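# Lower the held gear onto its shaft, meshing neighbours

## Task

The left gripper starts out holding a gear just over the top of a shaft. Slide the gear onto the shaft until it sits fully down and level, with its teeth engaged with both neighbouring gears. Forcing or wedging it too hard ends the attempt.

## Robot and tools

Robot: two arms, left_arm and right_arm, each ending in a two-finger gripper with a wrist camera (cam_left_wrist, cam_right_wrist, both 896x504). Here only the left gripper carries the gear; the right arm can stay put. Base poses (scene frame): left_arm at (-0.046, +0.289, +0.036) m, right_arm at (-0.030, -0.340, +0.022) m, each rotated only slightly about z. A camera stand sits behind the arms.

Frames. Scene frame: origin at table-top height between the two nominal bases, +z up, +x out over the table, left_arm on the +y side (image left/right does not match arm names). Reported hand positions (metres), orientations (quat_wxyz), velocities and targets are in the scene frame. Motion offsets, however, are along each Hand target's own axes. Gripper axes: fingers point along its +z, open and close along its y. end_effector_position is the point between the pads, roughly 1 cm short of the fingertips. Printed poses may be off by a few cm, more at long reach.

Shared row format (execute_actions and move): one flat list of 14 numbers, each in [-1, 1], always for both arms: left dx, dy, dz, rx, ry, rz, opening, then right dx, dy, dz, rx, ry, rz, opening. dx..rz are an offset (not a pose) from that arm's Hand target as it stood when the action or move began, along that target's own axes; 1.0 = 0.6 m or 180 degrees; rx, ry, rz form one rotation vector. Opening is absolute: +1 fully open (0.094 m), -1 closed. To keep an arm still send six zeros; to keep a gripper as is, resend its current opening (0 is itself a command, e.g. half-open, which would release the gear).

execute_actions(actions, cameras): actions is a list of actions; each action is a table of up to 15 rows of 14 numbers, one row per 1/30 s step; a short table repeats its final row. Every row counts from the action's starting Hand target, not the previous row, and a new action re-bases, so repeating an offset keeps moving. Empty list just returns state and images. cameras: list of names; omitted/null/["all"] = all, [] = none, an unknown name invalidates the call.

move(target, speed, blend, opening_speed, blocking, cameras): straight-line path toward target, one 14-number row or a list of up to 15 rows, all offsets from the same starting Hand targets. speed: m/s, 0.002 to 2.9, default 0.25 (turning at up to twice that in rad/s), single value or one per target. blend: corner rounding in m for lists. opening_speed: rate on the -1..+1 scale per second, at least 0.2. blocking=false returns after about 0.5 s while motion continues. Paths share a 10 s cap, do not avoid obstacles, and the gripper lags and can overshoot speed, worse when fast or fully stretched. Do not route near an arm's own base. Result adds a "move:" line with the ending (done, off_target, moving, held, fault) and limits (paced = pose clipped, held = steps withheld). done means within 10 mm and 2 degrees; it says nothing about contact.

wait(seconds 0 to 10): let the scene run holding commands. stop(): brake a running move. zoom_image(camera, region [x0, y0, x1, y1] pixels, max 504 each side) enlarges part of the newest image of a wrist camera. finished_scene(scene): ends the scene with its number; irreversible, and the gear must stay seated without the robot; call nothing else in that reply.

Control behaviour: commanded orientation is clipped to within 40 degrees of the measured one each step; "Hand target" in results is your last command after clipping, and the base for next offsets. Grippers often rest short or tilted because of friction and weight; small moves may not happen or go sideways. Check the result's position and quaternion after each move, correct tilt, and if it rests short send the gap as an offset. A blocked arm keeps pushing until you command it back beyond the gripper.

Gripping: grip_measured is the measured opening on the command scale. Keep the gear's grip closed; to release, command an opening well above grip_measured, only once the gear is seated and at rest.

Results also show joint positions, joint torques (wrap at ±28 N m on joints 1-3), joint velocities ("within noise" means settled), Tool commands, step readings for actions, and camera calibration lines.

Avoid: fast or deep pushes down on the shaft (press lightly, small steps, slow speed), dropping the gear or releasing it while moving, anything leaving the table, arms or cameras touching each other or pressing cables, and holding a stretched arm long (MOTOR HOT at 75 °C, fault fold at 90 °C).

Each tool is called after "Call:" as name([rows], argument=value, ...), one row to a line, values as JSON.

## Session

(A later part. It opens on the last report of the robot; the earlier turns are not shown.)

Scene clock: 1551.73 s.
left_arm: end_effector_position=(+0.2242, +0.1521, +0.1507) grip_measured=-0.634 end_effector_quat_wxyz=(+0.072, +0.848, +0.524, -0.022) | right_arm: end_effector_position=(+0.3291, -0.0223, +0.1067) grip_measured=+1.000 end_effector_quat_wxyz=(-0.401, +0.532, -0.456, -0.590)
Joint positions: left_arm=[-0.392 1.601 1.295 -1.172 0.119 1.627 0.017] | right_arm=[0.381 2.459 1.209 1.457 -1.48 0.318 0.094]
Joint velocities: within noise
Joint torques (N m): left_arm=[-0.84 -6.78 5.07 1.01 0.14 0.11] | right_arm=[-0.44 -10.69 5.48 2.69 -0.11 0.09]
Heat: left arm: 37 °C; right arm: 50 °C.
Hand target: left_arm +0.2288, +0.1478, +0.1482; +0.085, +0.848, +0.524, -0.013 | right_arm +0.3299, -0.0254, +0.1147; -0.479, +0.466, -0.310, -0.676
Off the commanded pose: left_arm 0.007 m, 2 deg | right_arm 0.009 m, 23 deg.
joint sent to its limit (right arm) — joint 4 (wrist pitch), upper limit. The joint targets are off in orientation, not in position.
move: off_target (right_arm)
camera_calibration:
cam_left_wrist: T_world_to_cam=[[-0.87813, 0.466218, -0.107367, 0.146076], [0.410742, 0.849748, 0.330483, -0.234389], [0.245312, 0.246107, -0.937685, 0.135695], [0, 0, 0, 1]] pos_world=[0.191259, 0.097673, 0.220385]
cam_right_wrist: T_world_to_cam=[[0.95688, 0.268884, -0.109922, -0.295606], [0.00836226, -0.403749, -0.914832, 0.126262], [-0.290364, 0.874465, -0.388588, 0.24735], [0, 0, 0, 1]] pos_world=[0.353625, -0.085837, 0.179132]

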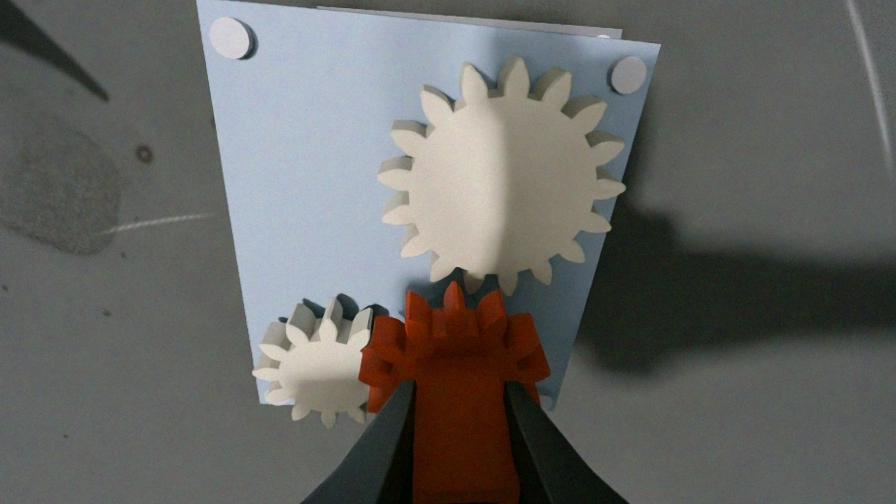

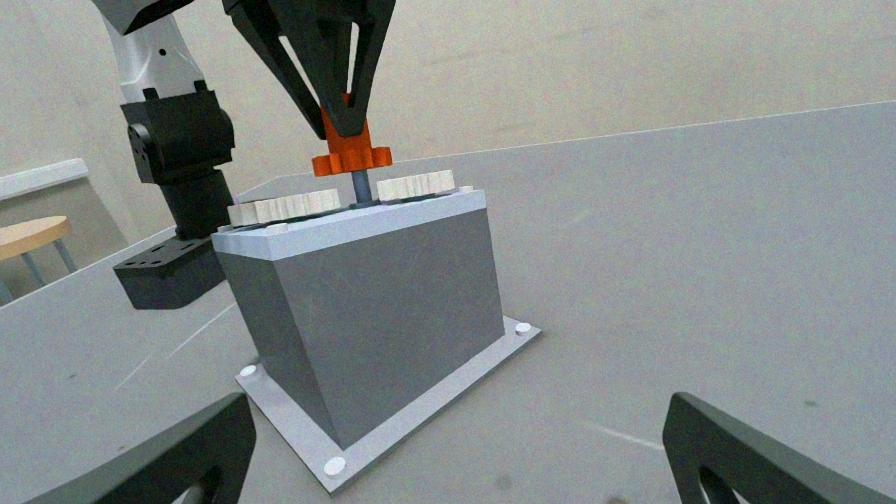

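Call:
move([
  [0.02,0.012,-0.04,0,0,0,-0.8,0,0,0,0,0,0,1],
  [0.001,0.003,-0.015,0,0,0,-0.8,0,0,0,0,0,0,1],
  [0.001,0.003,0.003,0,0,0,-0.8,0,0,0,0,0,0,1],
], speed=0.05)

Call:
zoom_image(camera="cam_right_wrist", region=[290, 100, 430, 230])

Call:
zoom_image(camera="cam_left_wrist", region=[270, 200, 560, 420])

Scene clock: 1579.97 s.
left_arm: end_effector_position=(+0.2264, +0.1513, +0.1509) grip_measured=-0.634 end_effector_quat_wxyz=(+0.076, +0.848, +0.524, -0.019) | right_arm: end_effector_position=(+0.3291, -0.0223, +0.1067) grip_measured=+1.000 end_effector_quat_wxyz=(-0.401, +0.532, -0.456, -0.590)
Joint positions: left_arm=[-0.391 1.601 1.296 -1.163 0.119 1.628 0.017] | right_arm=[0.381 2.459 1.209 1.457 -1.48 0.318 0.094]
Joint velocities: within noise
Joint torques (N m): left_arm=[-0.88 -6.24 5.16 1 0.13 0.08] | right_arm=[-0.46 -10.61 5.34 2.69 -0.13 0.07]
Heat: left arm: 36 °C; right arm: 50 °C.
Hand target: left_arm +0.2308, +0.1472, +0.1466; +0.085, +0.848, +0.524, -0.013 | right_arm +0.3299, -0.0254, +0.1147; -0.479, +0.466, -0.310, -0.676
Off the commanded pose: left_arm 0.007 m, 1 deg | right_arm 0.009 m, 23 deg.
joint sent to its limit (right arm) — joint 4 (wrist pitch), upper limit. The joint targets are off in orientation, not in position.
move: off_target (right_arm)
camera_calibration:
cam_left_wrist: T_world_to_cam=[[-0.877074, 0.466097, -0.11617, 0.149565], [0.408373, 0.850849, 0.330587, -0.23437], [0.252928, 0.242509, -0.936599, 0.13414], [0, 0, 0, 1]] pos_world=[0.192962, 0.0971717, 0.22049]
cam_right_wrist: T_world_to_cam=[[0.95688, 0.268884, -0.109922, -0.295606], [0.00836226, -0.403749, -0.914832, 0.126262], [-0.290364, 0.874465, -0.388588, 0.24735], [0, 0, 0, 1]] pos_world=[0.353625, -0.085837, 0.179132]

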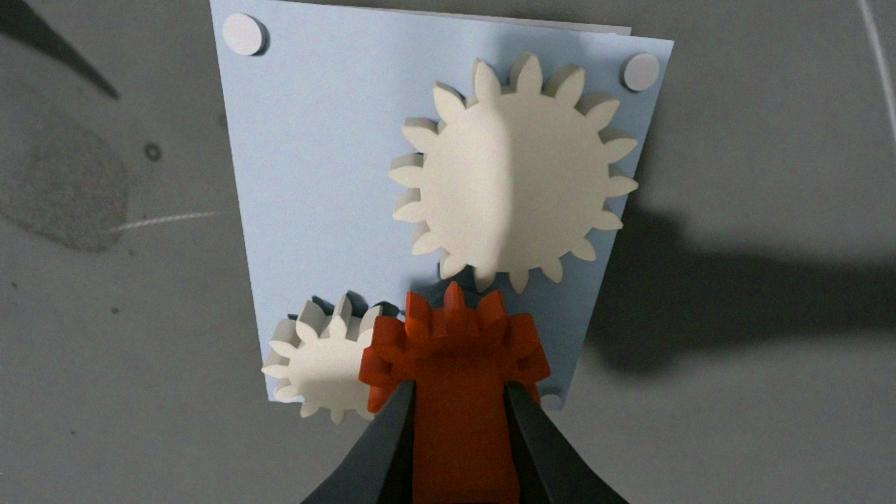

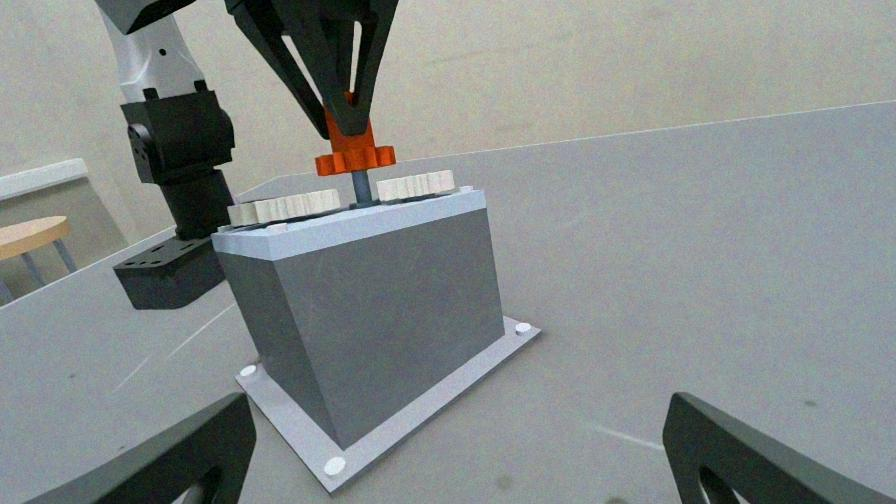

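Scaled by 3.600 from the camera's 896x504 image, which has a finer 1280x720 frame.

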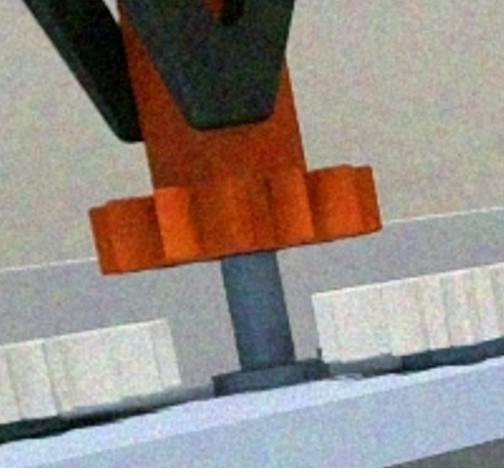

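Scaled by 1.738 from the camera's 896x504 image, which has a finer 1280x720 frame.

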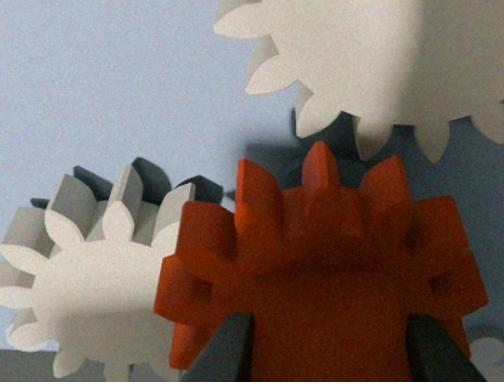

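Call:
execute_actions([
  [[0.0067,0,0,0,0,0,-0.8,0,0,0,0,0,0,1]],
  [[-0.002,0.0047,0,0,0,0,-0.8,0,0,0,0,0,0,1]],
  [[-0.0047,0.002,0,0,0,0,-0.8,0,0,0,0,0,0,1]],
  [[-0.0047,-0.002,0,0,0,0,-0.8,0,0,0,0,0,0,1]],
  [[-0.002,-0.0047,0,0,0,0,-0.8,0,0,0,0,0,0,1]],
  [[0.002,-0.0047,0,0,0,0,-0.8,0,0,0,0,0,0,1]],
  [[0.0047,-0.002,0,0,0,0,-0.8,0,0,0,0,0,0,1]],
  [[0.0047,0.002,0,0,0,0,-0.8,0,0,0,0,0,0,1]],
])

Call:
zoom_image(camera="cam_right_wrist", region=[290, 100, 430, 230])

Scene clock: 1610.40 s.
left_arm: end_effector_position=(+0.2259, +0.1513, +0.1508) grip_measured=-0.634 end_effector_quat_wxyz=(+0.079, +0.846, +0.526, -0.015) | right_arm: end_effector_position=(+0.3291, -0.0223, +0.1067) grip_measured=+1.000 end_effector_quat_wxyz=(-0.401, +0.532, -0.456, -0.590)
Joint positions: left_arm=[-0.394 1.59 1.282 -1.151 0.115 1.618 0.017] | right_arm=[0.381 2.459 1.209 1.457 -1.48 0.318 0.094]
Joint velocities: within noise
Joint torques (N m): left_arm=[0.31 -5.78 5.18 0.89 0.18 0.27] | right_arm=[-0.38 -10.76 5.34 2.71 -0.11 0.07]
Heat: left arm: 36 °C; right arm: 50 °C.
Hand target: left_arm +0.2295, +0.1510, +0.1458; +0.085, +0.848, +0.524, -0.013 | right_arm +0.3299, -0.0254, +0.1147; -0.479, +0.466, -0.310, -0.676
Off the commanded pose: left_arm 0.006 m, 1 deg | right_arm 0.009 m, 23 deg.
joint sent to its limit (right arm) — joint 4 (wrist pitch), upper limit. The joint targets are off in orientation, not in position.
Step readings (end_effector_position of left_arm | right_arm):
0: (+0.2264, +0.1513, +0.1509) | (+0.3291, -0.0223, +0.1067)
1: (+0.2264, +0.1513, +0.1509) | (+0.3291, -0.0223, +0.1067)
2: (+0.2264, +0.1513, +0.1509) | (+0.3291, -0.0223, +0.1067)
4: (+0.2264, +0.1513, +0.1509) | (+0.3291, -0.0223, +0.1067)
8: (+0.2264, +0.1513, +0.1509) | (+0.3291, -0.0223, +0.1067)
15: (+0.2264, +0.1513, +0.1509) | (+0.3291, -0.0223, +0.1067)
16: (+0.2264, +0.1513, +0.1509) | (+0.3291, -0.0223, +0.1067)
17: (+0.2264, +0.1513, +0.1509) | (+0.3291, -0.0223, +0.1067)
19: (+0.2264, +0.1513, +0.1509) | (+0.3291, -0.0223, +0.1067)
23: (+0.2264, +0.1513, +0.1509) | (+0.3291, -0.0223, +0.1067)
30: (+0.2264, +0.1513, +0.1509) | (+0.3291, -0.0223, +0.1067)
31: (+0.2264, +0.1513, +0.1509) | (+0.3291, -0.0223, +0.1067)
32: (+0.2264, +0.1513, +0.1509) | (+0.3291, -0.0223, +0.1067)
34: (+0.2264, +0.1513, +0.1509) | (+0.3291, -0.0223, +0.1067)
38: (+0.2264, +0.1513, +0.1509) | (+0.3291, -0.0223, +0.1067)
45: (+0.2264, +0.1513, +0.1509) | (+0.3291, -0.0223, +0.1067)
46: (+0.2262, +0.1508, +0.1509) | (+0.3291, -0.0223, +0.1067)
47: (+0.2258, +0.1501, +0.1509) | (+0.3291, -0.0223, +0.1067)
49: (+0.2258, +0.1501, +0.1508) | (+0.3291, -0.0223, +0.1067)
53: (+0.2258, +0.1501, +0.1508) | (+0.3291, -0.0223, +0.1067)
60: (+0.2258, +0.1501, +0.1508) | (+0.3291, -0.0223, +0.1067)
61: (+0.2257, +0.1500, +0.1508) | (+0.3291, -0.0223, +0.1067)
62: (+0.2257, +0.1499, +0.1508) | (+0.3291, -0.0223, +0.1067)
64: (+0.2257, +0.1499, +0.1508) | (+0.3291, -0.0223, +0.1067)
68: (+0.2257, +0.1499, +0.1508) | (+0.3291, -0.0223, +0.1067)
75: (+0.2257, +0.1499, +0.1508) | (+0.3291, -0.0223, +0.1067)
76: (+0.2257, +0.1499, +0.1508) | (+0.3291, -0.0223, +0.1067)
77: (+0.2255, +0.1500, +0.1508) | (+0.3291, -0.0223, +0.1067)
79: (+0.2255, +0.1500, +0.1508) | (+0.3291, -0.0223, +0.1067)
83: (+0.2254, +0.1500, +0.1508) | (+0.3291, -0.0223, +0.1067)
90: (+0.2255, +0.1500, +0.1508) | (+0.3291, -0.0223, +0.1067)
91: (+0.2253, +0.1501, +0.1507) | (+0.3291, -0.0223, +0.1067)
92: (+0.2253, +0.1501, +0.1508) | (+0.3291, -0.0223, +0.1067)
94: (+0.2253, +0.1501, +0.1507) | (+0.3291, -0.0223, +0.1067)
98: (+0.2254, +0.1501, +0.1508) | (+0.3291, -0.0223, +0.1067)
105: (+0.2253, +0.1501, +0.1507) | (+0.3291, -0.0223, +0.1067)
106: (+0.2254, +0.1503, +0.1507) | (+0.3291, -0.0223, +0.1067)
107: (+0.2257, +0.1509, +0.1507) | (+0.3291, -0.0223, +0.1067)
109: (+0.2258, +0.1512, +0.1508) | (+0.3291, -0.0223, +0.1067)
113: (+0.2259, +0.1513, +0.1508) | (+0.3291, -0.0223, +0.1067)
120: (+0.2259, +0.1513, +0.1508) | (+0.3291, -0.0223, +0.1067)
camera_calibration:
cam_left_wrist: T_world_to_cam=[[-0.879149, 0.459659, -0.125739, 0.151954], [0.398803, 0.854091, 0.333893, -0.232911], [0.26087, 0.243397, -0.934187, 0.131903], [0, 0, 0, 1]] pos_world=[0.192067, 0.0969754, 0.220096]
cam_right_wrist: T_world_to_cam=[[0.956829, 0.268878, -0.110381, -0.295506], [0.00795909, -0.403865, -0.914784, 0.126387], [-0.290544, 0.874413, -0.38857, 0.247406], [0, 0, 0, 1]] pos_world=[0.353625, -0.0858369, 0.179133]

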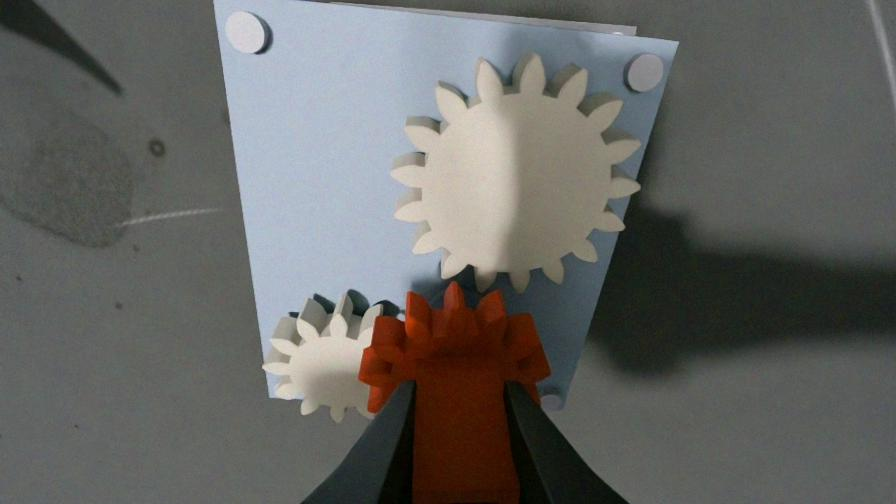

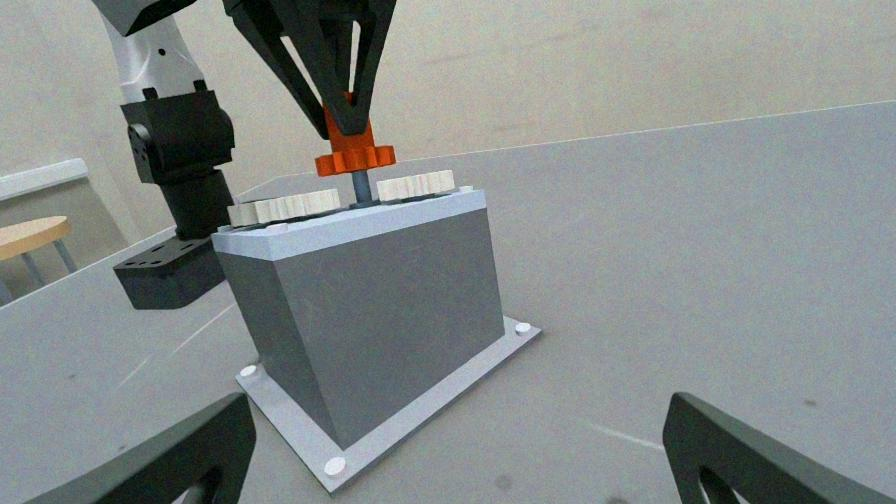

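Scaled by 3.600 from the camera's 896x504 image, which has a finer 1280x720 frame.

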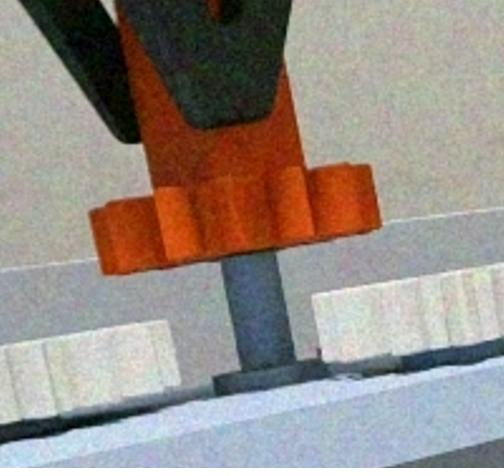

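Call:
execute_actions([
  [[0.0047,-0.0047,0,0,0,0,-0.8,0,0,0,0,0,0,1]],
  [[0.0029,0.0071,0,0,0,0,-0.8,0,0,0,0,0,0,1]],
  [[-0.0029,0.0071,0,0,0,0,-0.8,0,0,0,0,0,0,1]],
  [[-0.0071,0.0029,0,0,0,0,-0.8,0,0,0,0,0,0,1]],
  [[-0.0071,-0.0029,0,0,0,0,-0.8,0,0,0,0,0,0,1]],
  [[-0.0029,-0.0071,0,0,0,0,-0.8,0,0,0,0,0,0,1]],
  [[0.0029,-0.0071,0,0,0,0,-0.8,0,0,0,0,0,0,1]],
  [[0.0071,-0.0029,0,0,0,0,-0.8,0,0,0,0,0,0,1]],
  [[0.0071,0.0029,0,0,0,0,-0.8,0,0,0,0,0,0,1]],
])

Call:
zoom_image(camera="cam_right_wrist", region=[290, 100, 430, 230])

Scene clock: 1651.47 s.
left_arm: end_effector_position=(+0.2261, +0.1522, +0.1510) grip_measured=-0.634 end_effector_quat_wxyz=(+0.086, +0.847, +0.525, -0.015) | right_arm: end_effector_position=(+0.3291, -0.0223, +0.1067) grip_measured=+1.000 end_effector_quat_wxyz=(-0.401, +0.532, -0.456, -0.590)
Joint positions: left_arm=[-0.386 1.578 1.269 -1.138 0.124 1.628 0.017] | right_arm=[0.381 2.459 1.209 1.457 -1.48 0.318 0.094]
Joint velocities: within noise
Joint torques (N m): left_arm=[0.5 -5.46 5.41 0.8 0.12 0.28] | right_arm=[-0.35 -10.73 5.38 2.71 -0.13 0.06]
Heat: left arm: 36 °C; right arm: 50 °C.
Hand target: left_arm +0.2283, +0.1546, +0.1452; +0.085, +0.848, +0.523, -0.013 | right_arm +0.3299, -0.0254, +0.1147; -0.479, +0.466, -0.310, -0.676
Off the commanded pose: left_arm 0.007 m, 0 deg | right_arm 0.009 m, 23 deg.
joint sent to its limit (right arm) — joint 4 (wrist pitch), upper limit. The joint targets are off in orientation, not in position.
Step readings (end_effector_position of left_arm | right_arm):
0: (+0.2259, +0.1513, +0.1508) | (+0.3291, -0.0223, +0.1067)
1: (+0.2261, +0.1519, +0.1507) | (+0.3291, -0.0223, +0.1067)
2: (+0.2261, +0.1522, +0.1507) | (+0.3291, -0.0223, +0.1067)
4: (+0.2263, +0.1527, +0.1507) | (+0.3291, -0.0223, +0.1067)
8: (+0.2263, +0.1525, +0.1507) | (+0.3291, -0.0223, +0.1067)
15: (+0.2261, +0.1522, +0.1507) | (+0.3291, -0.0223, +0.1067)
16: (+0.2262, +0.1523, +0.1507) | (+0.3291, -0.0223, +0.1067)
17: (+0.2263, +0.1525, +0.1507) | (+0.3291, -0.0223, +0.1067)
19: (+0.2265, +0.1529, +0.1508) | (+0.3291, -0.0223, +0.1067)
23: (+0.2265, +0.1528, +0.1508) | (+0.3291, -0.0223, +0.1067)
30: (+0.2265, +0.1528, +0.1508) | (+0.3291, -0.0223, +0.1067)
31: (+0.2265, +0.1528, +0.1507) | (+0.3291, -0.0223, +0.1067)
32: (+0.2267, +0.1527, +0.1506) | (+0.3291, -0.0223, +0.1067)
34: (+0.2267, +0.1527, +0.1508) | (+0.3291, -0.0223, +0.1067)
38: (+0.2267, +0.1527, +0.1508) | (+0.3291, -0.0223, +0.1067)
45: (+0.2267, +0.1527, +0.1508) | (+0.3291, -0.0223, +0.1067)
46: (+0.2267, +0.1523, +0.1507) | (+0.3291, -0.0223, +0.1067)
47: (+0.2264, +0.1517, +0.1508) | (+0.3291, -0.0223, +0.1067)
49: (+0.2263, +0.1513, +0.1509) | (+0.3291, -0.0223, +0.1067)
53: (+0.2263, +0.1512, +0.1509) | (+0.3291, -0.0223, +0.1067)
60: (+0.2263, +0.1512, +0.1509) | (+0.3291, -0.0223, +0.1067)
61: (+0.2260, +0.1506, +0.1509) | (+0.3291, -0.0223, +0.1067)
62: (+0.2257, +0.1501, +0.1508) | (+0.3291, -0.0223, +0.1067)
64: (+0.2257, +0.1502, +0.1507) | (+0.3291, -0.0223, +0.1067)
68: (+0.2257, +0.1502, +0.1507) | (+0.3291, -0.0223, +0.1067)
75: (+0.2257, +0.1502, +0.1507) | (+0.3291, -0.0223, +0.1067)
76: (+0.2256, +0.1501, +0.1507) | (+0.3291, -0.0223, +0.1067)
77: (+0.2256, +0.1500, +0.1507) | (+0.3291, -0.0223, +0.1067)
79: (+0.2255, +0.1500, +0.1507) | (+0.3291, -0.0223, +0.1067)
83: (+0.2255, +0.1499, +0.1508) | (+0.3291, -0.0223, +0.1067)
90: (+0.2255, +0.1500, +0.1508) | (+0.3291, -0.0223, +0.1067)
91: (+0.2254, +0.1501, +0.1508) | (+0.3291, -0.0223, +0.1067)
92: (+0.2252, +0.1502, +0.1508) | (+0.3291, -0.0223, +0.1067)
94: (+0.2251, +0.1502, +0.1507) | (+0.3291, -0.0223, +0.1067)
98: (+0.2251, +0.1502, +0.1508) | (+0.3291, -0.0223, +0.1067)
105: (+0.2251, +0.1502, +0.1508) | (+0.3291, -0.0223, +0.1067)
106: (+0.2251, +0.1504, +0.1507) | (+0.3291, -0.0223, +0.1067)
107: (+0.2250, +0.1505, +0.1507) | (+0.3291, -0.0223, +0.1067)
109: (+0.2251, +0.1505, +0.1508) | (+0.3291, -0.0223, +0.1067)
113: (+0.2250, +0.1505, +0.1507) | (+0.3291, -0.0223, +0.1067)
120: (+0.2251, +0.1505, +0.1508) | (+0.3291, -0.0223, +0.1067)
121: (+0.2255, +0.1512, +0.1508) | (+0.3291, -0.0223, +0.1067)
122: (+0.2259, +0.1521, +0.1508) | (+0.3291, -0.0223, +0.1067)
124: (+0.2262, +0.1527, +0.1508) | (+0.3291, -0.0223, +0.1067)
128: (+0.2261, +0.1524, +0.1509) | (+0.3291, -0.0223, +0.1067)
135: (+0.2261, +0.1522, +0.1510) | (+0.3291, -0.0223, +0.1067)
camera_calibration:
cam_left_wrist: T_world_to_cam=[[-0.876702, 0.460556, -0.138861, 0.153005], [0.398413, 0.856972, 0.326903, -0.233043], [0.269557, 0.231273, -0.9348, 0.131766], [0, 0, 0, 1]] pos_world=[0.191468, 0.0987702, 0.220604]
cam_right_wrist: T_world_to_cam=[[0.956829, 0.268878, -0.110381, -0.295506], [0.00795909, -0.403865, -0.914784, 0.126387], [-0.290544, 0.874413, -0.38857, 0.247406], [0, 0, 0, 1]] pos_world=[0.353625, -0.0858369, 0.179133]

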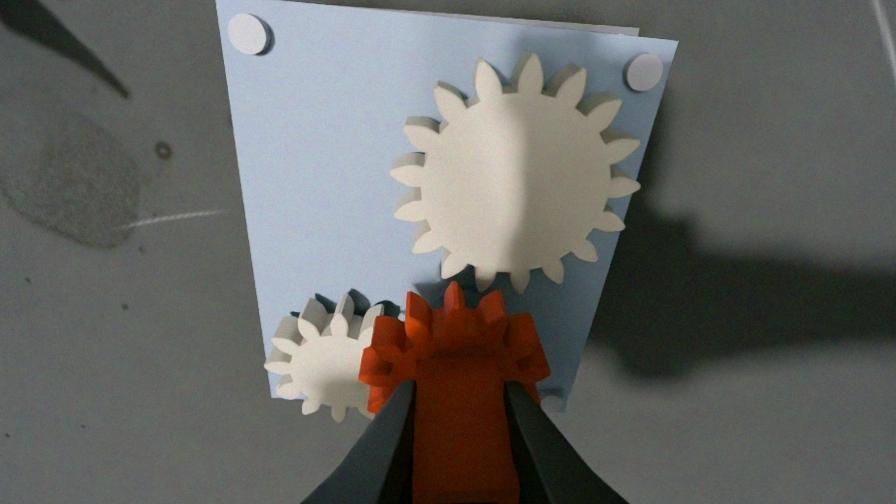

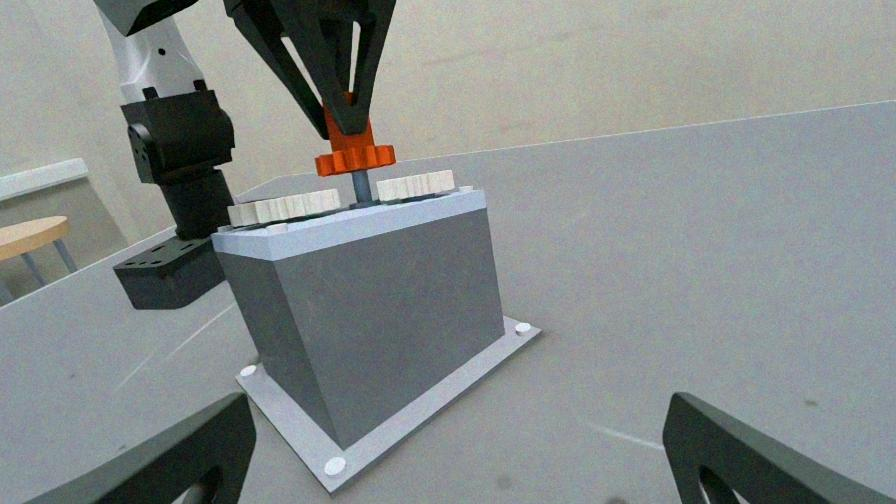

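Scaled by 3.600 from the camera's 896x504 image, which has a finer 1280x720 frame.

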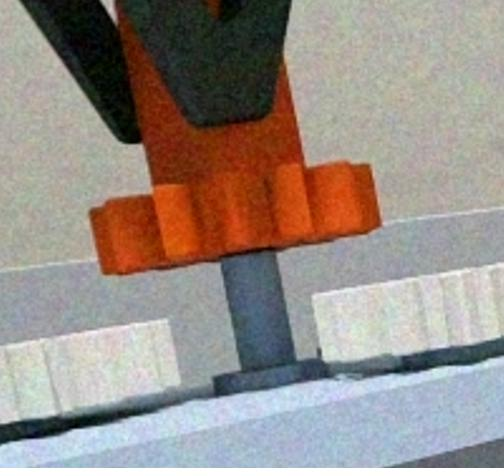

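Call:
execute_actions([
  [[0,0,-0.012,0,0,0,-0.8,0,0,0,0,0,0,1]],
  [[0.0029,0.0071,0,0,0,0,-0.8,0,0,0,0,0,0,1]],
  [[-0.0029,0.0071,0,0,0,0,-0.8,0,0,0,0,0,0,1]],
  [[-0.0071,0.0029,0,0,0,0,-0.8,0,0,0,0,0,0,1]],
  [[-0.0071,-0.0029,0,0,0,0,-0.8,0,0,0,0,0,0,1]],
  [[-0.0029,-0.0071,0,0,0,0,-0.8,0,0,0,0,0,0,1]],
  [[0.0029,-0.0071,0,0,0,0,-0.8,0,0,0,0,0,0,1]],
  [[0.0071,-0.0029,0,0,0,0,-0.8,0,0,0,0,0,0,1]],
  [[0.0071,0.0029,0,0,0,0,-0.8,0,0,0,0,0,0,1]],
], cameras=["cam_right_wrist"])

Call:
zoom_image(camera="cam_right_wrist", region=[290, 100, 430, 230])

Scene clock: 1684.73 s.
left_arm: end_effector_position=(+0.2281, +0.1562, +0.1508) grip_measured=-0.634 end_effector_quat_wxyz=(+0.078, +0.846, +0.527, -0.012) | right_arm: end_effector_position=(+0.3291, -0.0223, +0.1067) grip_measured=+1.000 end_effector_quat_wxyz=(-0.401, +0.532, -0.456, -0.590)
Joint positions: left_arm=[-0.38 1.589 1.282 -1.15 0.11 1.632 0.017] | right_arm=[0.381 2.459 1.209 1.457 -1.48 0.318 0.094]
Joint velocities: within noise
Joint torques (N m): left_arm=[0.18 -6.99 6.37 0.61 0.3 0.3] | right_arm=[-0.39 -10.69 5.46 2.71 -0.1 0.08]
Heat: left arm: 37 °C; right arm: 50 °C.
Hand target: left_arm +0.2278, +0.1558, +0.1523; +0.085, +0.848, +0.524, -0.013 | right_arm +0.3299, -0.0254, +0.1147; -0.479, +0.466, -0.310, -0.676
Off the commanded pose: left_arm 0.002 m, 1 deg | right_arm 0.009 m, 23 deg.
joint sent to its limit (right arm) — joint 4 (wrist pitch), upper limit. The joint targets are off in orientation, not in position.
Step readings (end_effector_position of left_arm | right_arm):
0: (+0.2261, +0.1522, +0.1510) | (+0.3291, -0.0223, +0.1067)
1: (+0.2259, +0.1523, +0.1509) | (+0.3291, -0.0223, +0.1067)
2: (+0.2260, +0.1525, +0.1509) | (+0.3291, -0.0223, +0.1067)
4: (+0.2261, +0.1526, +0.1510) | (+0.3291, -0.0223, +0.1067)
8: (+0.2261, +0.1526, +0.1510) | (+0.3291, -0.0223, +0.1067)
15: (+0.2260, +0.1525, +0.1510) | (+0.3291, -0.0223, +0.1067)
16: (+0.2261, +0.1526, +0.1510) | (+0.3291, -0.0223, +0.1067)
17: (+0.2264, +0.1530, +0.1509) | (+0.3291, -0.0223, +0.1067)
19: (+0.2270, +0.1539, +0.1508) | (+0.3291, -0.0223, +0.1067)
23: (+0.2271, +0.1541, +0.1508) | (+0.3291, -0.0223, +0.1067)
30: (+0.2271, +0.1541, +0.1508) | (+0.3291, -0.0223, +0.1067)
31: (+0.2274, +0.1540, +0.1507) | (+0.3291, -0.0223, +0.1067)
32: (+0.2276, +0.1539, +0.1508) | (+0.3291, -0.0223, +0.1067)
34: (+0.2277, +0.1539, +0.1508) | (+0.3291, -0.0223, +0.1067)
38: (+0.2278, +0.1539, +0.1508) | (+0.3291, -0.0223, +0.1067)
45: (+0.2278, +0.1539, +0.1508) | (+0.3291, -0.0223, +0.1067)
46: (+0.2277, +0.1534, +0.1508) | (+0.3291, -0.0223, +0.1067)
47: (+0.2274, +0.1528, +0.1508) | (+0.3291, -0.0223, +0.1067)
49: (+0.2273, +0.1525, +0.1507) | (+0.3291, -0.0223, +0.1067)
53: (+0.2273, +0.1525, +0.1507) | (+0.3291, -0.0223, +0.1067)
60: (+0.2273, +0.1525, +0.1507) | (+0.3291, -0.0223, +0.1067)
61: (+0.2272, +0.1522, +0.1507) | (+0.3291, -0.0223, +0.1067)
62: (+0.2270, +0.1520, +0.1506) | (+0.3291, -0.0223, +0.1067)
64: (+0.2271, +0.1519, +0.1507) | (+0.3291, -0.0223, +0.1067)
68: (+0.2271, +0.1519, +0.1506) | (+0.3291, -0.0223, +0.1067)
75: (+0.2270, +0.1519, +0.1506) | (+0.3291, -0.0223, +0.1067)
76: (+0.2270, +0.1519, +0.1506) | (+0.3291, -0.0223, +0.1067)
77: (+0.2269, +0.1518, +0.1507) | (+0.3291, -0.0223, +0.1067)
79: (+0.2268, +0.1517, +0.1507) | (+0.3291, -0.0223, +0.1067)
83: (+0.2268, +0.1517, +0.1507) | (+0.3291, -0.0223, +0.1067)
90: (+0.2268, +0.1516, +0.1507) | (+0.3291, -0.0223, +0.1067)
91: (+0.2267, +0.1517, +0.1508) | (+0.3291, -0.0223, +0.1067)
92: (+0.2265, +0.1518, +0.1508) | (+0.3291, -0.0223, +0.1067)
94: (+0.2262, +0.1519, +0.1508) | (+0.3291, -0.0223, +0.1067)
98: (+0.2262, +0.1519, +0.1508) | (+0.3291, -0.0223, +0.1067)
105: (+0.2263, +0.1518, +0.1508) | (+0.3291, -0.0223, +0.1067)
106: (+0.2263, +0.1521, +0.1508) | (+0.3291, -0.0223, +0.1067)
107: (+0.2261, +0.1523, +0.1507) | (+0.3291, -0.0223, +0.1067)
109: (+0.2263, +0.1524, +0.1508) | (+0.3291, -0.0223, +0.1067)
113: (+0.2262, +0.1522, +0.1507) | (+0.3291, -0.0223, +0.1067)
120: (+0.2262, +0.1522, +0.1508) | (+0.3291, -0.0223, +0.1067)
121: (+0.2265, +0.1529, +0.1508) | (+0.3291, -0.0223, +0.1067)
122: (+0.2269, +0.1537, +0.1508) | (+0.3291, -0.0223, +0.1067)
124: (+0.2275, +0.1548, +0.1508) | (+0.3291, -0.0223, +0.1067)
128: (+0.2280, +0.1558, +0.1508) | (+0.3291, -0.0223, +0.1067)
135: (+0.2281, +0.1562, +0.1508) | (+0.3291, -0.0223, +0.1067)
camera_calibration:
cam_right_wrist: T_world_to_cam=[[0.956829, 0.268878, -0.110381, -0.295506], [0.00795909, -0.403865, -0.914784, 0.126387], [-0.290544, 0.874413, -0.38857, 0.247406], [0, 0, 0, 1]] pos_world=[0.353625, -0.0858369, 0.179133]
Images, in order (width x height): cam_right_wrist 896x504.

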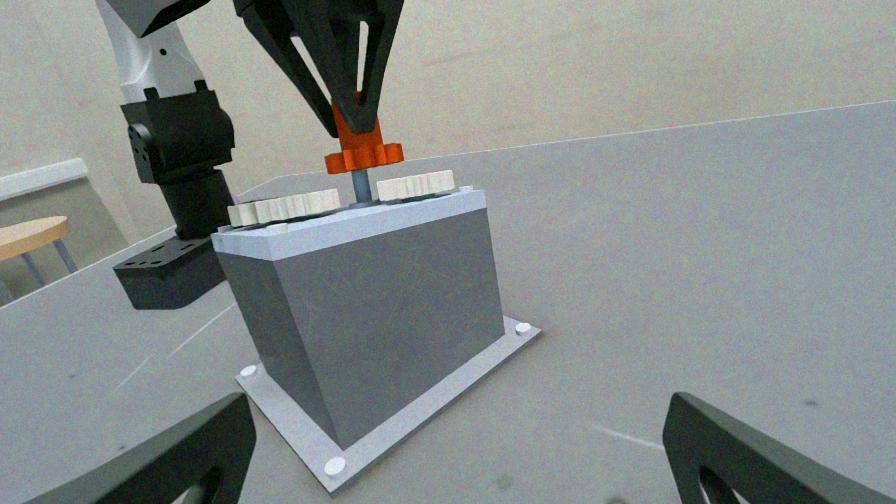

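Scaled by 3.600 from the camera's 896x504 image, which has a finer 1280x720 frame.

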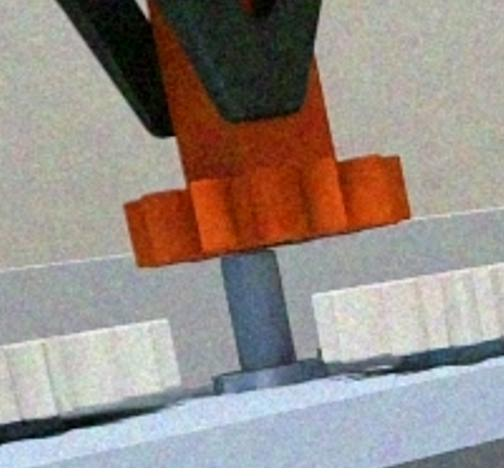

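Call:
execute_actions([
  [[-0.0128,0.0035,0,0,0,0,-0.8,0,0,0,0,0,0,1]],
  [[0.0036,-0.0026,0,0,0,0,-0.8,0,0,0,0,0,0,1]],
  [[0.0036,-0.0026,0,0,0,0,-0.8,0,0,0,0,0,0,1]],
  [[0.0036,-0.0026,0,0,0,0,-0.8,0,0,0,0,0,0,1]],
  [[0.0036,-0.0026,0,0,0,0,-0.8,0,0,0,0,0,0,1]],
  [[-0.0031,0.0036,0,0,0,0,-0.8,0,0,0,0,0,0,1]],
  [[-0.0036,0.0026,0,0,0,0,-0.8,0,0,0,0,0,0,1]],
  [[-0.0036,0.0026,0,0,0,0,-0.8,0,0,0,0,0,0,1]],
  [[-0.0036,0.0026,0,0,0,0,-0.8,0,0,0,0,0,0,1]],
], cameras=["cam_right_wrist"])

Call:
zoom_image(camera="cam_right_wrist", region=[290, 100, 430, 230])

Scene clock: 1721.80 s.
left_arm: end_effector_position=(+0.2255, +0.1552, +0.1499) grip_measured=-0.634 end_effector_quat_wxyz=(+0.076, +0.847, +0.526, -0.011) | right_arm: end_effector_position=(+0.3291, -0.0223, +0.1067) grip_measured=+1.000 end_effector_quat_wxyz=(-0.401, +0.532, -0.456, -0.590)
Joint positions: left_arm=[-0.388 1.582 1.272 -1.148 0.106 1.625 0.017] | right_arm=[0.381 2.459 1.209 1.457 -1.48 0.318 0.094]
Joint velocities: within noise
Joint torques (N m): left_arm=[-1.39 -5.79 8.4 0.54 0.29 0.09] | right_arm=[-0.47 -10.74 5.34 2.68 -0.11 0.07]
Heat: left arm: 38 °C; right arm: 50 °C.
Hand target: left_arm +0.2270, +0.1481, +0.1535; +0.085, +0.848, +0.524, -0.013 | right_arm +0.3299, -0.0254, +0.1147; -0.479, +0.466, -0.310, -0.676
Off the commanded pose: left_arm 0.008 m, 1 deg | right_arm 0.009 m, 23 deg.
joint sent to its limit (right arm) — joint 4 (wrist pitch), upper limit. The joint targets are off in orientation, not in position.
Step readings (end_effector_position of left_arm | right_arm):
0: (+0.2281, +0.1562, +0.1508) | (+0.3291, -0.0223, +0.1067)
1: (+0.2280, +0.1558, +0.1508) | (+0.3291, -0.0223, +0.1067)
2: (+0.2275, +0.1549, +0.1508) | (+0.3291, -0.0223, +0.1067)
4: (+0.2266, +0.1530, +0.1508) | (+0.3291, -0.0223, +0.1067)
8: (+0.2262, +0.1522, +0.1508) | (+0.3291, -0.0223, +0.1067)
15: (+0.2261, +0.1520, +0.1508) | (+0.3291, -0.0223, +0.1067)
16: (+0.2261, +0.1520, +0.1508) | (+0.3291, -0.0223, +0.1067)
17: (+0.2261, +0.1520, +0.1508) | (+0.3291, -0.0223, +0.1067)
19: (+0.2261, +0.1520, +0.1508) | (+0.3291, -0.0223, +0.1067)
23: (+0.2261, +0.1520, +0.1508) | (+0.3291, -0.0223, +0.1067)
30: (+0.2261, +0.1520, +0.1508) | (+0.3291, -0.0223, +0.1067)
31: (+0.2262, +0.1522, +0.1508) | (+0.3291, -0.0223, +0.1067)
32: (+0.2263, +0.1525, +0.1508) | (+0.3291, -0.0223, +0.1067)
34: (+0.2264, +0.1527, +0.1508) | (+0.3291, -0.0223, +0.1067)
38: (+0.2265, +0.1528, +0.1508) | (+0.3291, -0.0223, +0.1067)
45: (+0.2265, +0.1528, +0.1508) | (+0.3291, -0.0223, +0.1067)
46: (+0.2266, +0.1532, +0.1507) | (+0.3291, -0.0223, +0.1067)
47: (+0.2267, +0.1537, +0.1506) | (+0.3291, -0.0223, +0.1067)
49: (+0.2266, +0.1540, +0.1507) | (+0.3291, -0.0223, +0.1067)
53: (+0.2266, +0.1542, +0.1506) | (+0.3291, -0.0223, +0.1067)
60: (+0.2265, +0.1542, +0.1505) | (+0.3291, -0.0223, +0.1067)
61: (+0.2266, +0.1544, +0.1506) | (+0.3291, -0.0223, +0.1067)
62: (+0.2264, +0.1549, +0.1504) | (+0.3291, -0.0223, +0.1067)
64: (+0.2261, +0.1561, +0.1502) | (+0.3291, -0.0223, +0.1067)
68: (+0.2262, +0.1567, +0.1500) | (+0.3291, -0.0223, +0.1067)
75: (+0.2261, +0.1568, +0.1499) | (+0.3291, -0.0223, +0.1067)
76: (+0.2261, +0.1568, +0.1499) | (+0.3291, -0.0223, +0.1067)
77: (+0.2261, +0.1568, +0.1499) | (+0.3291, -0.0223, +0.1067)
79: (+0.2261, +0.1568, +0.1499) | (+0.3291, -0.0223, +0.1067)
83: (+0.2261, +0.1568, +0.1499) | (+0.3291, -0.0223, +0.1067)
90: (+0.2261, +0.1568, +0.1499) | (+0.3291, -0.0223, +0.1067)
91: (+0.2261, +0.1568, +0.1499) | (+0.3291, -0.0223, +0.1067)
92: (+0.2261, +0.1568, +0.1499) | (+0.3291, -0.0223, +0.1067)
94: (+0.2261, +0.1568, +0.1499) | (+0.3291, -0.0223, +0.1067)
98: (+0.2261, +0.1568, +0.1499) | (+0.3291, -0.0223, +0.1067)
105: (+0.2261, +0.1568, +0.1499) | (+0.3291, -0.0223, +0.1067)
106: (+0.2259, +0.1563, +0.1499) | (+0.3291, -0.0223, +0.1067)
107: (+0.2255, +0.1556, +0.1499) | (+0.3291, -0.0223, +0.1067)
109: (+0.2255, +0.1556, +0.1498) | (+0.3291, -0.0223, +0.1067)
113: (+0.2255, +0.1555, +0.1498) | (+0.3291, -0.0223, +0.1067)
120: (+0.2255, +0.1555, +0.1498) | (+0.3291, -0.0223, +0.1067)
121: (+0.2255, +0.1555, +0.1498) | (+0.3291, -0.0223, +0.1067)
122: (+0.2254, +0.1554, +0.1498) | (+0.3291, -0.0223, +0.1067)
124: (+0.2255, +0.1552, +0.1499) | (+0.3291, -0.0223, +0.1067)
128: (+0.2254, +0.1552, +0.1499) | (+0.3291, -0.0223, +0.1067)
135: (+0.2255, +0.1552, +0.1499) | (+0.3291, -0.0223, +0.1067)
camera_calibration:
cam_right_wrist: T_world_to_cam=[[0.956829, 0.268878, -0.110381, -0.295506], [0.00795909, -0.403865, -0.914784, 0.126387], [-0.290544, 0.874413, -0.38857, 0.247406], [0, 0, 0, 1]] pos_world=[0.353625, -0.0858369, 0.179133]
Images, in order (width x height): cam_right_wrist 896x504.

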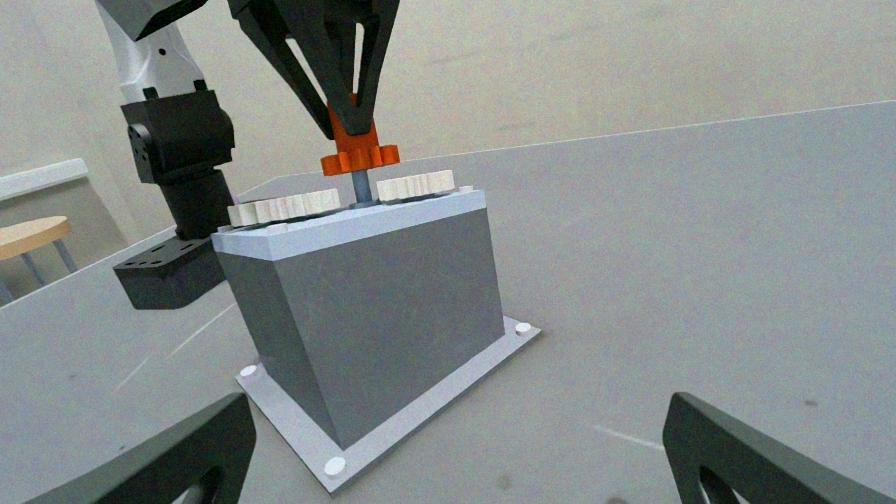

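Scaled by 3.600 from the camera's 896x504 image, which has a finer 1280x720 frame.

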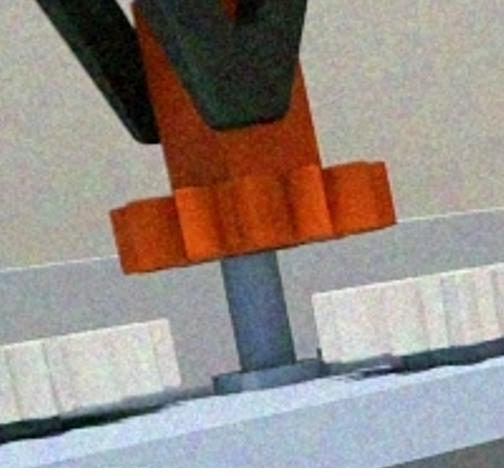

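Call:
move(target=[0,0,-0.02,0,0,0,-0.8,0.029,-0.0075,0.0717,-0.0515,-0.0015,0.0207,1], speed=0.08)

Call:
zoom_image(camera="cam_right_wrist", region=[250, 60, 450, 230])

Scene clock: 1768.33 s.
left_arm: end_effector_position=(+0.2235, +0.1548, +0.1566) grip_measured=-0.634 end_effector_quat_wxyz=(+0.073, +0.848, +0.525, -0.013) | right_arm: end_effector_position=(+0.3224, +0.0180, +0.1081) grip_measured=+1.000 end_effector_quat_wxyz=(-0.363, +0.554, -0.428, -0.614)
Joint positions: left_arm=[-0.392 1.582 1.299 -1.183 0.106 1.625 0.017] | right_arm=[0.466 2.54 1.377 1.457 -1.508 0.418 0.094]
Joint velocities: within noise
Joint torques (N m): left_arm=[-0.53 -6.42 9.47 0.38 0.27 0.16] | right_arm=[0.91 -11.36 6.08 2.61 -0.07 0.09]
Heat: left arm: 39 °C; right arm: 50 °C.
Hand target: left_arm +0.2261, +0.1500, +0.1653; +0.085, +0.848, +0.524, -0.013 | right_arm +0.3178, +0.0197, +0.1146; -0.418, +0.491, -0.269, -0.716
Off the commanded pose: left_arm 0.010 m, 1 deg | right_arm 0.008 m, 24 deg.
joint sent to its limit (right arm) — joint 4 (wrist pitch), upper limit. The joint targets are off in orientation, not in position.
move: off_target (right_arm)
camera_calibration:
cam_left_wrist: T_world_to_cam=[[-0.877674, 0.464561, -0.117778, 0.146646], [0.403086, 0.848476, 0.342944, -0.238372], [0.25925, 0.253519, -0.931943, 0.135493], [0, 0, 0, 1]] pos_world=[0.189665, 0.0997769, 0.225292]
cam_right_wrist: T_world_to_cam=[[0.918248, 0.376319, -0.123304, -0.287914], [0.0434023, -0.405132, -0.913227, 0.132392], [-0.39362, 0.833218, -0.388345, 0.244735], [0, 0, 0, 1]] pos_world=[0.354963, -0.0419335, 0.180445]

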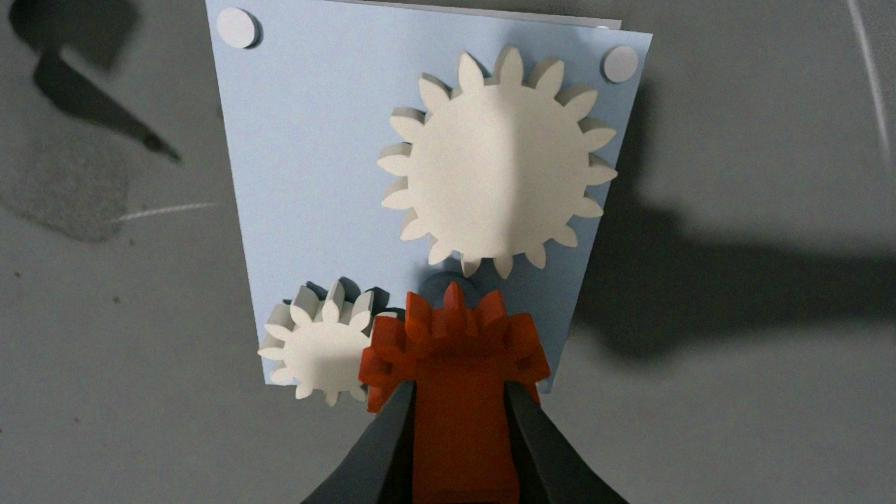

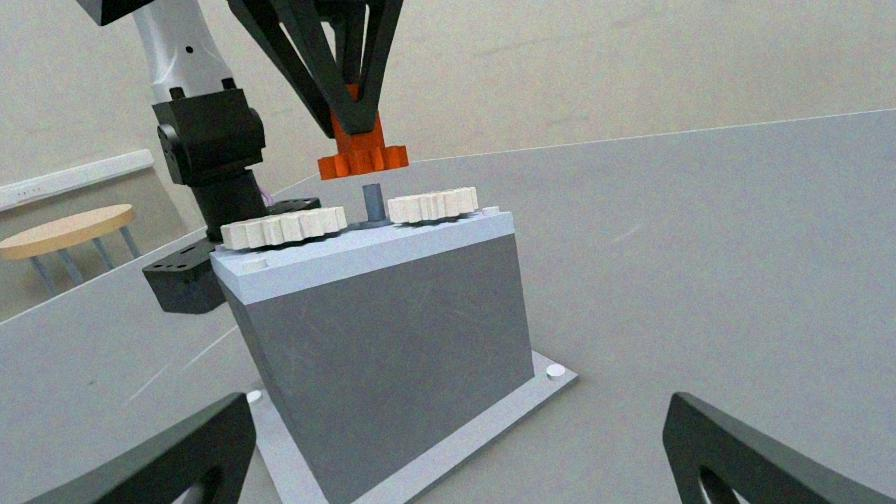

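Scaled by 2.520 from the camera's 896x504 image, which has a finer 1280x720 frame.

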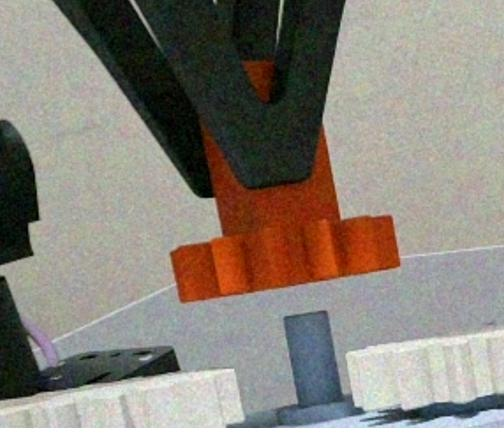

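Call:
move(target=[0,0,0,0,0,0,-0.8,-0.025,0.147,-0.03,0.165,0.0045,-0.0664,1], speed=0.15)

Call:
zoom_image(camera="cam_right_wrist", region=[330, 30, 530, 200])

Scene clock: 1789.47 s.
left_arm: end_effector_position=(+0.2232, +0.1549, +0.1565) grip_measured=-0.634 end_effector_quat_wxyz=(+0.073, +0.848, +0.525, -0.014) | right_arm: end_effector_position=(+0.2460, -0.0426, +0.0884) grip_measured=+1.000 end_effector_quat_wxyz=(-0.441, +0.492, -0.526, -0.536)
Joint positions: left_arm=[-0.392 1.582 1.299 -1.184 0.106 1.625 0.017] | right_arm=[0.433 2.21 0.645 1.458 -1.226 0.03 0.094]
Joint velocities: within noise
Joint torques (N m): left_arm=[-0.61 -6.41 9.42 0.43 0.31 0.14] | right_arm=[-0.47 -13.2 1.91 2.94 -0.02 -0.16]
Heat: left arm: 41 °C; right arm: 49 °C.
Hand target: left_arm +0.2261, +0.1501, +0.1653; +0.085, +0.848, +0.524, -0.013 | right_arm +0.2530, -0.0443, +0.1195; -0.599, +0.398, -0.393, -0.573
Off the commanded pose: left_arm 0.010 m, 1 deg | right_arm 0.032 m, 26 deg.
joint sent to its limit (right arm) — joint 4 (wrist pitch), upper limit. The joint targets are off in orientation, not in position.
move: off_target (right_arm)
camera_calibration:
cam_left_wrist: T_world_to_cam=[[-0.877819, 0.464572, -0.116647, 0.146195], [0.403417, 0.848353, 0.34286, -0.238407], [0.258241, 0.253911, -0.932116, 0.13571], [0, 0, 0, 1]] pos_world=[0.189465, 0.099877, 0.225291]
cam_right_wrist: T_world_to_cam=[[0.989431, 0.0653931, -0.129424, -0.227604], [-0.0868532, -0.44747, -0.890072, 0.121378], [-0.116118, 0.891905, -0.437061, 0.196018], [0, 0, 0, 1]] pos_world=[0.258502, -0.105633, 0.164249]

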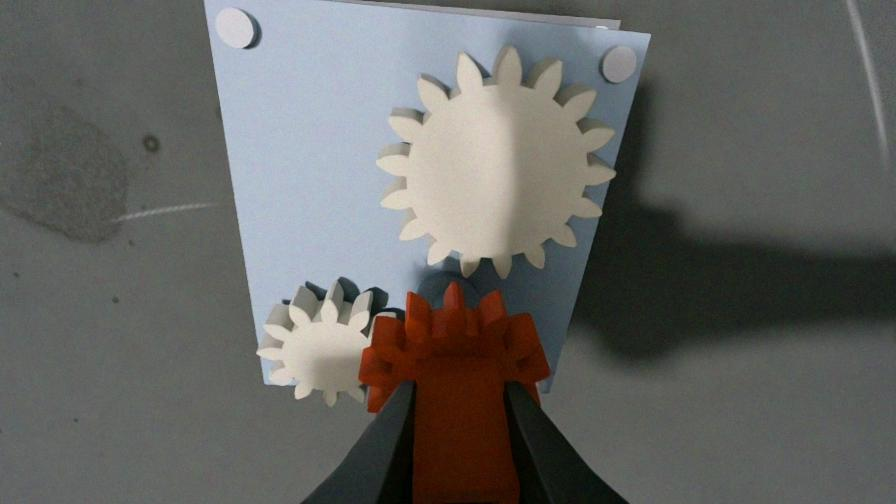

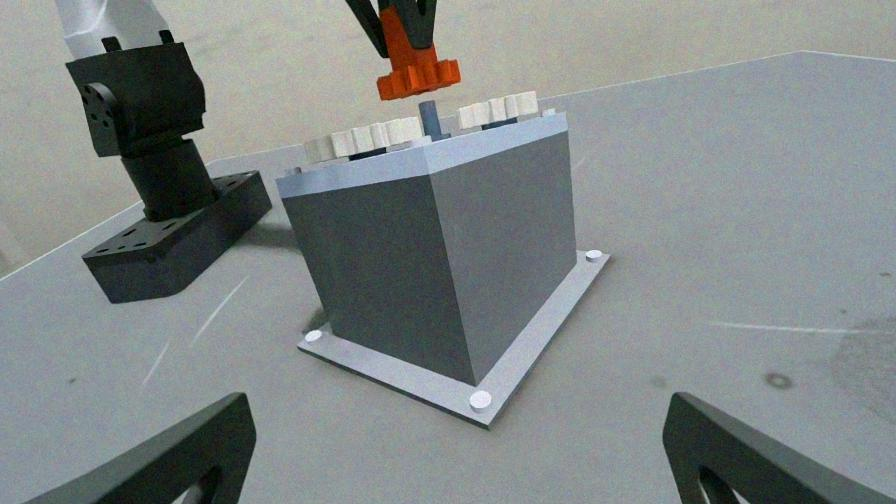

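Scaled by 2.520 from the camera's 896x504 image, which has a finer 1280x720 frame.

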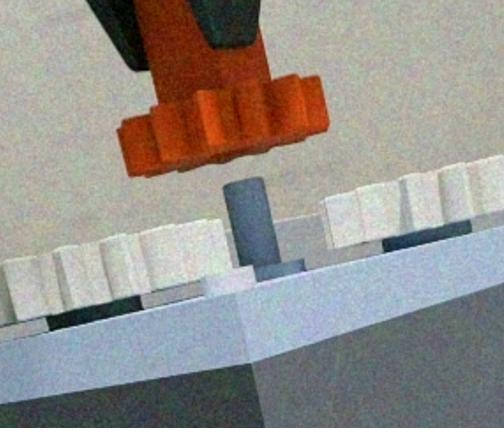

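Call:
move([
  [0.0255,0.0135,-0.02,0.0139,-0.0008,0,-0.8,0,0,0,0,0,0,1],
  [0.0055,0.0015,0.006,0.0139,-0.0008,0,-0.8,0,0,0,0,0,0,1],
], speed=0.05)

Call:
zoom_image(camera="cam_right_wrist", region=[330, 30, 530, 200])

Scene clock: 1849.60 s.
left_arm: end_effector_position=(+0.2274, +0.1561, +0.1577) grip_measured=-0.634 end_effector_quat_wxyz=(+0.052, +0.851, +0.523, -0.029) | right_arm: end_effector_position=(+0.2456, -0.0428, +0.0887) grip_measured=+1.000 end_effector_quat_wxyz=(-0.442, +0.492, -0.525, -0.535)
Joint positions: left_arm=[-0.382 1.643 1.372 -1.249 0.108 1.645 0.017] | right_arm=[0.433 2.208 0.642 1.458 -1.225 0.026 0.094]
Joint velocities: within noise
Joint torques (N m): left_arm=[-0.65 -8.01 6.26 0.6 0.28 0.11] | right_arm=[-0.57 -12.96 2.26 2.96 0.02 -0.19]
Heat: left arm: 43 °C; right arm: 52 °C.
Hand target: left_arm +0.2287, +0.1519, +0.1615; +0.067, +0.849, +0.523, -0.026 | right_arm +0.2531, -0.0443, +0.1196; -0.599, +0.398, -0.393, -0.572
Off the commanded pose: left_arm 0.006 m, 2 deg | right_arm 0.032 m, 26 deg.
joint sent to its limit (right arm) — joint 4 (wrist pitch), upper limit. The joint targets are off in orientation, not in position.
move: off_target (right_arm)
camera_calibration:
cam_left_wrist: T_world_to_cam=[[-0.877482, 0.475049, -0.0659791, 0.139724], [0.427997, 0.837689, 0.339258, -0.244868], [0.216434, 0.269454, -0.938377, 0.143512], [0, 0, 0, 1]] pos_world=[0.196347, 0.100078, 0.22696]
cam_right_wrist: T_world_to_cam=[[0.990038, 0.064492, -0.125166, -0.2277], [-0.0834238, -0.447441, -0.890414, 0.120747], [-0.113429, 0.891985, -0.437604, 0.19568], [0, 0, 0, 1]] pos_world=[0.2577, -0.105832, 0.164645]

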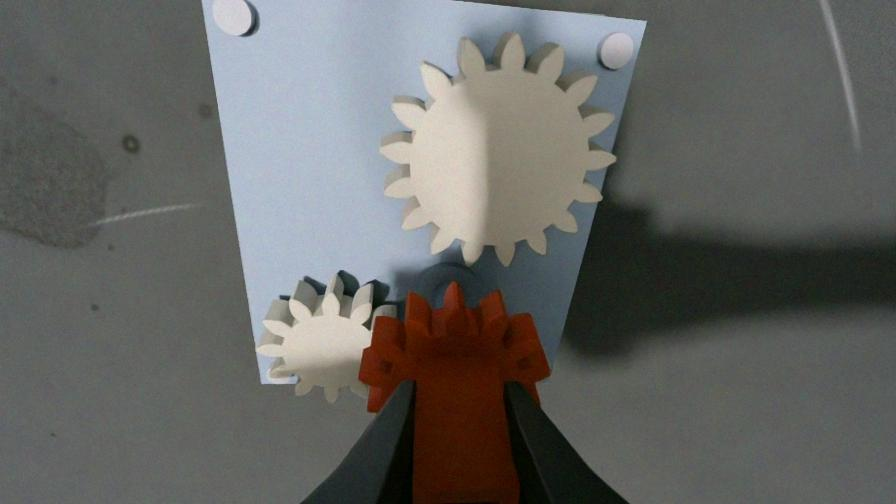

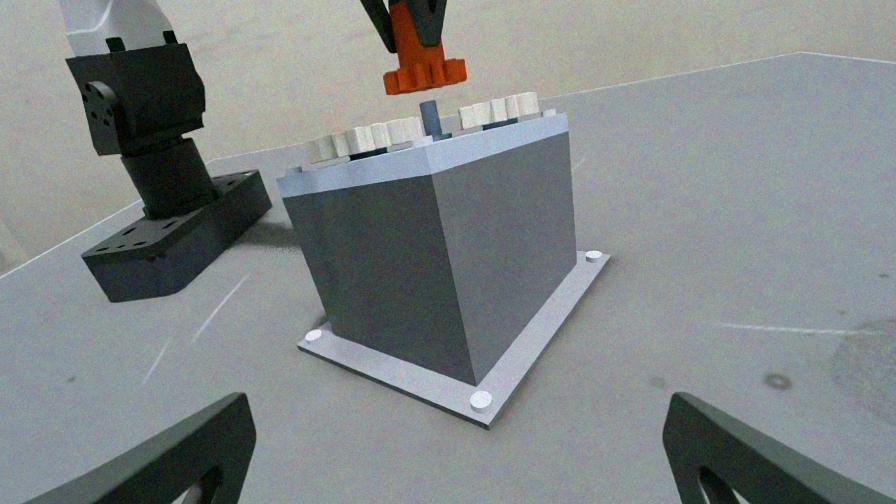

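Scaled by 2.520 from the camera's 896x504 image, which has a finer 1280x720 frame.

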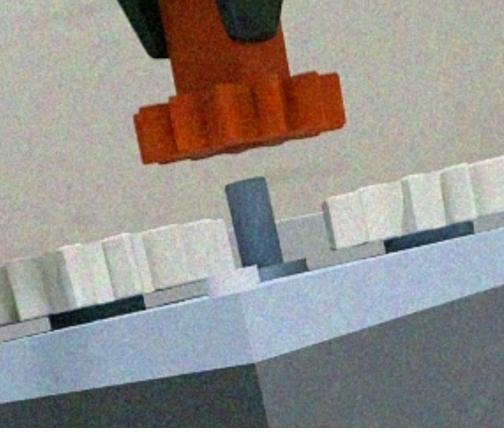

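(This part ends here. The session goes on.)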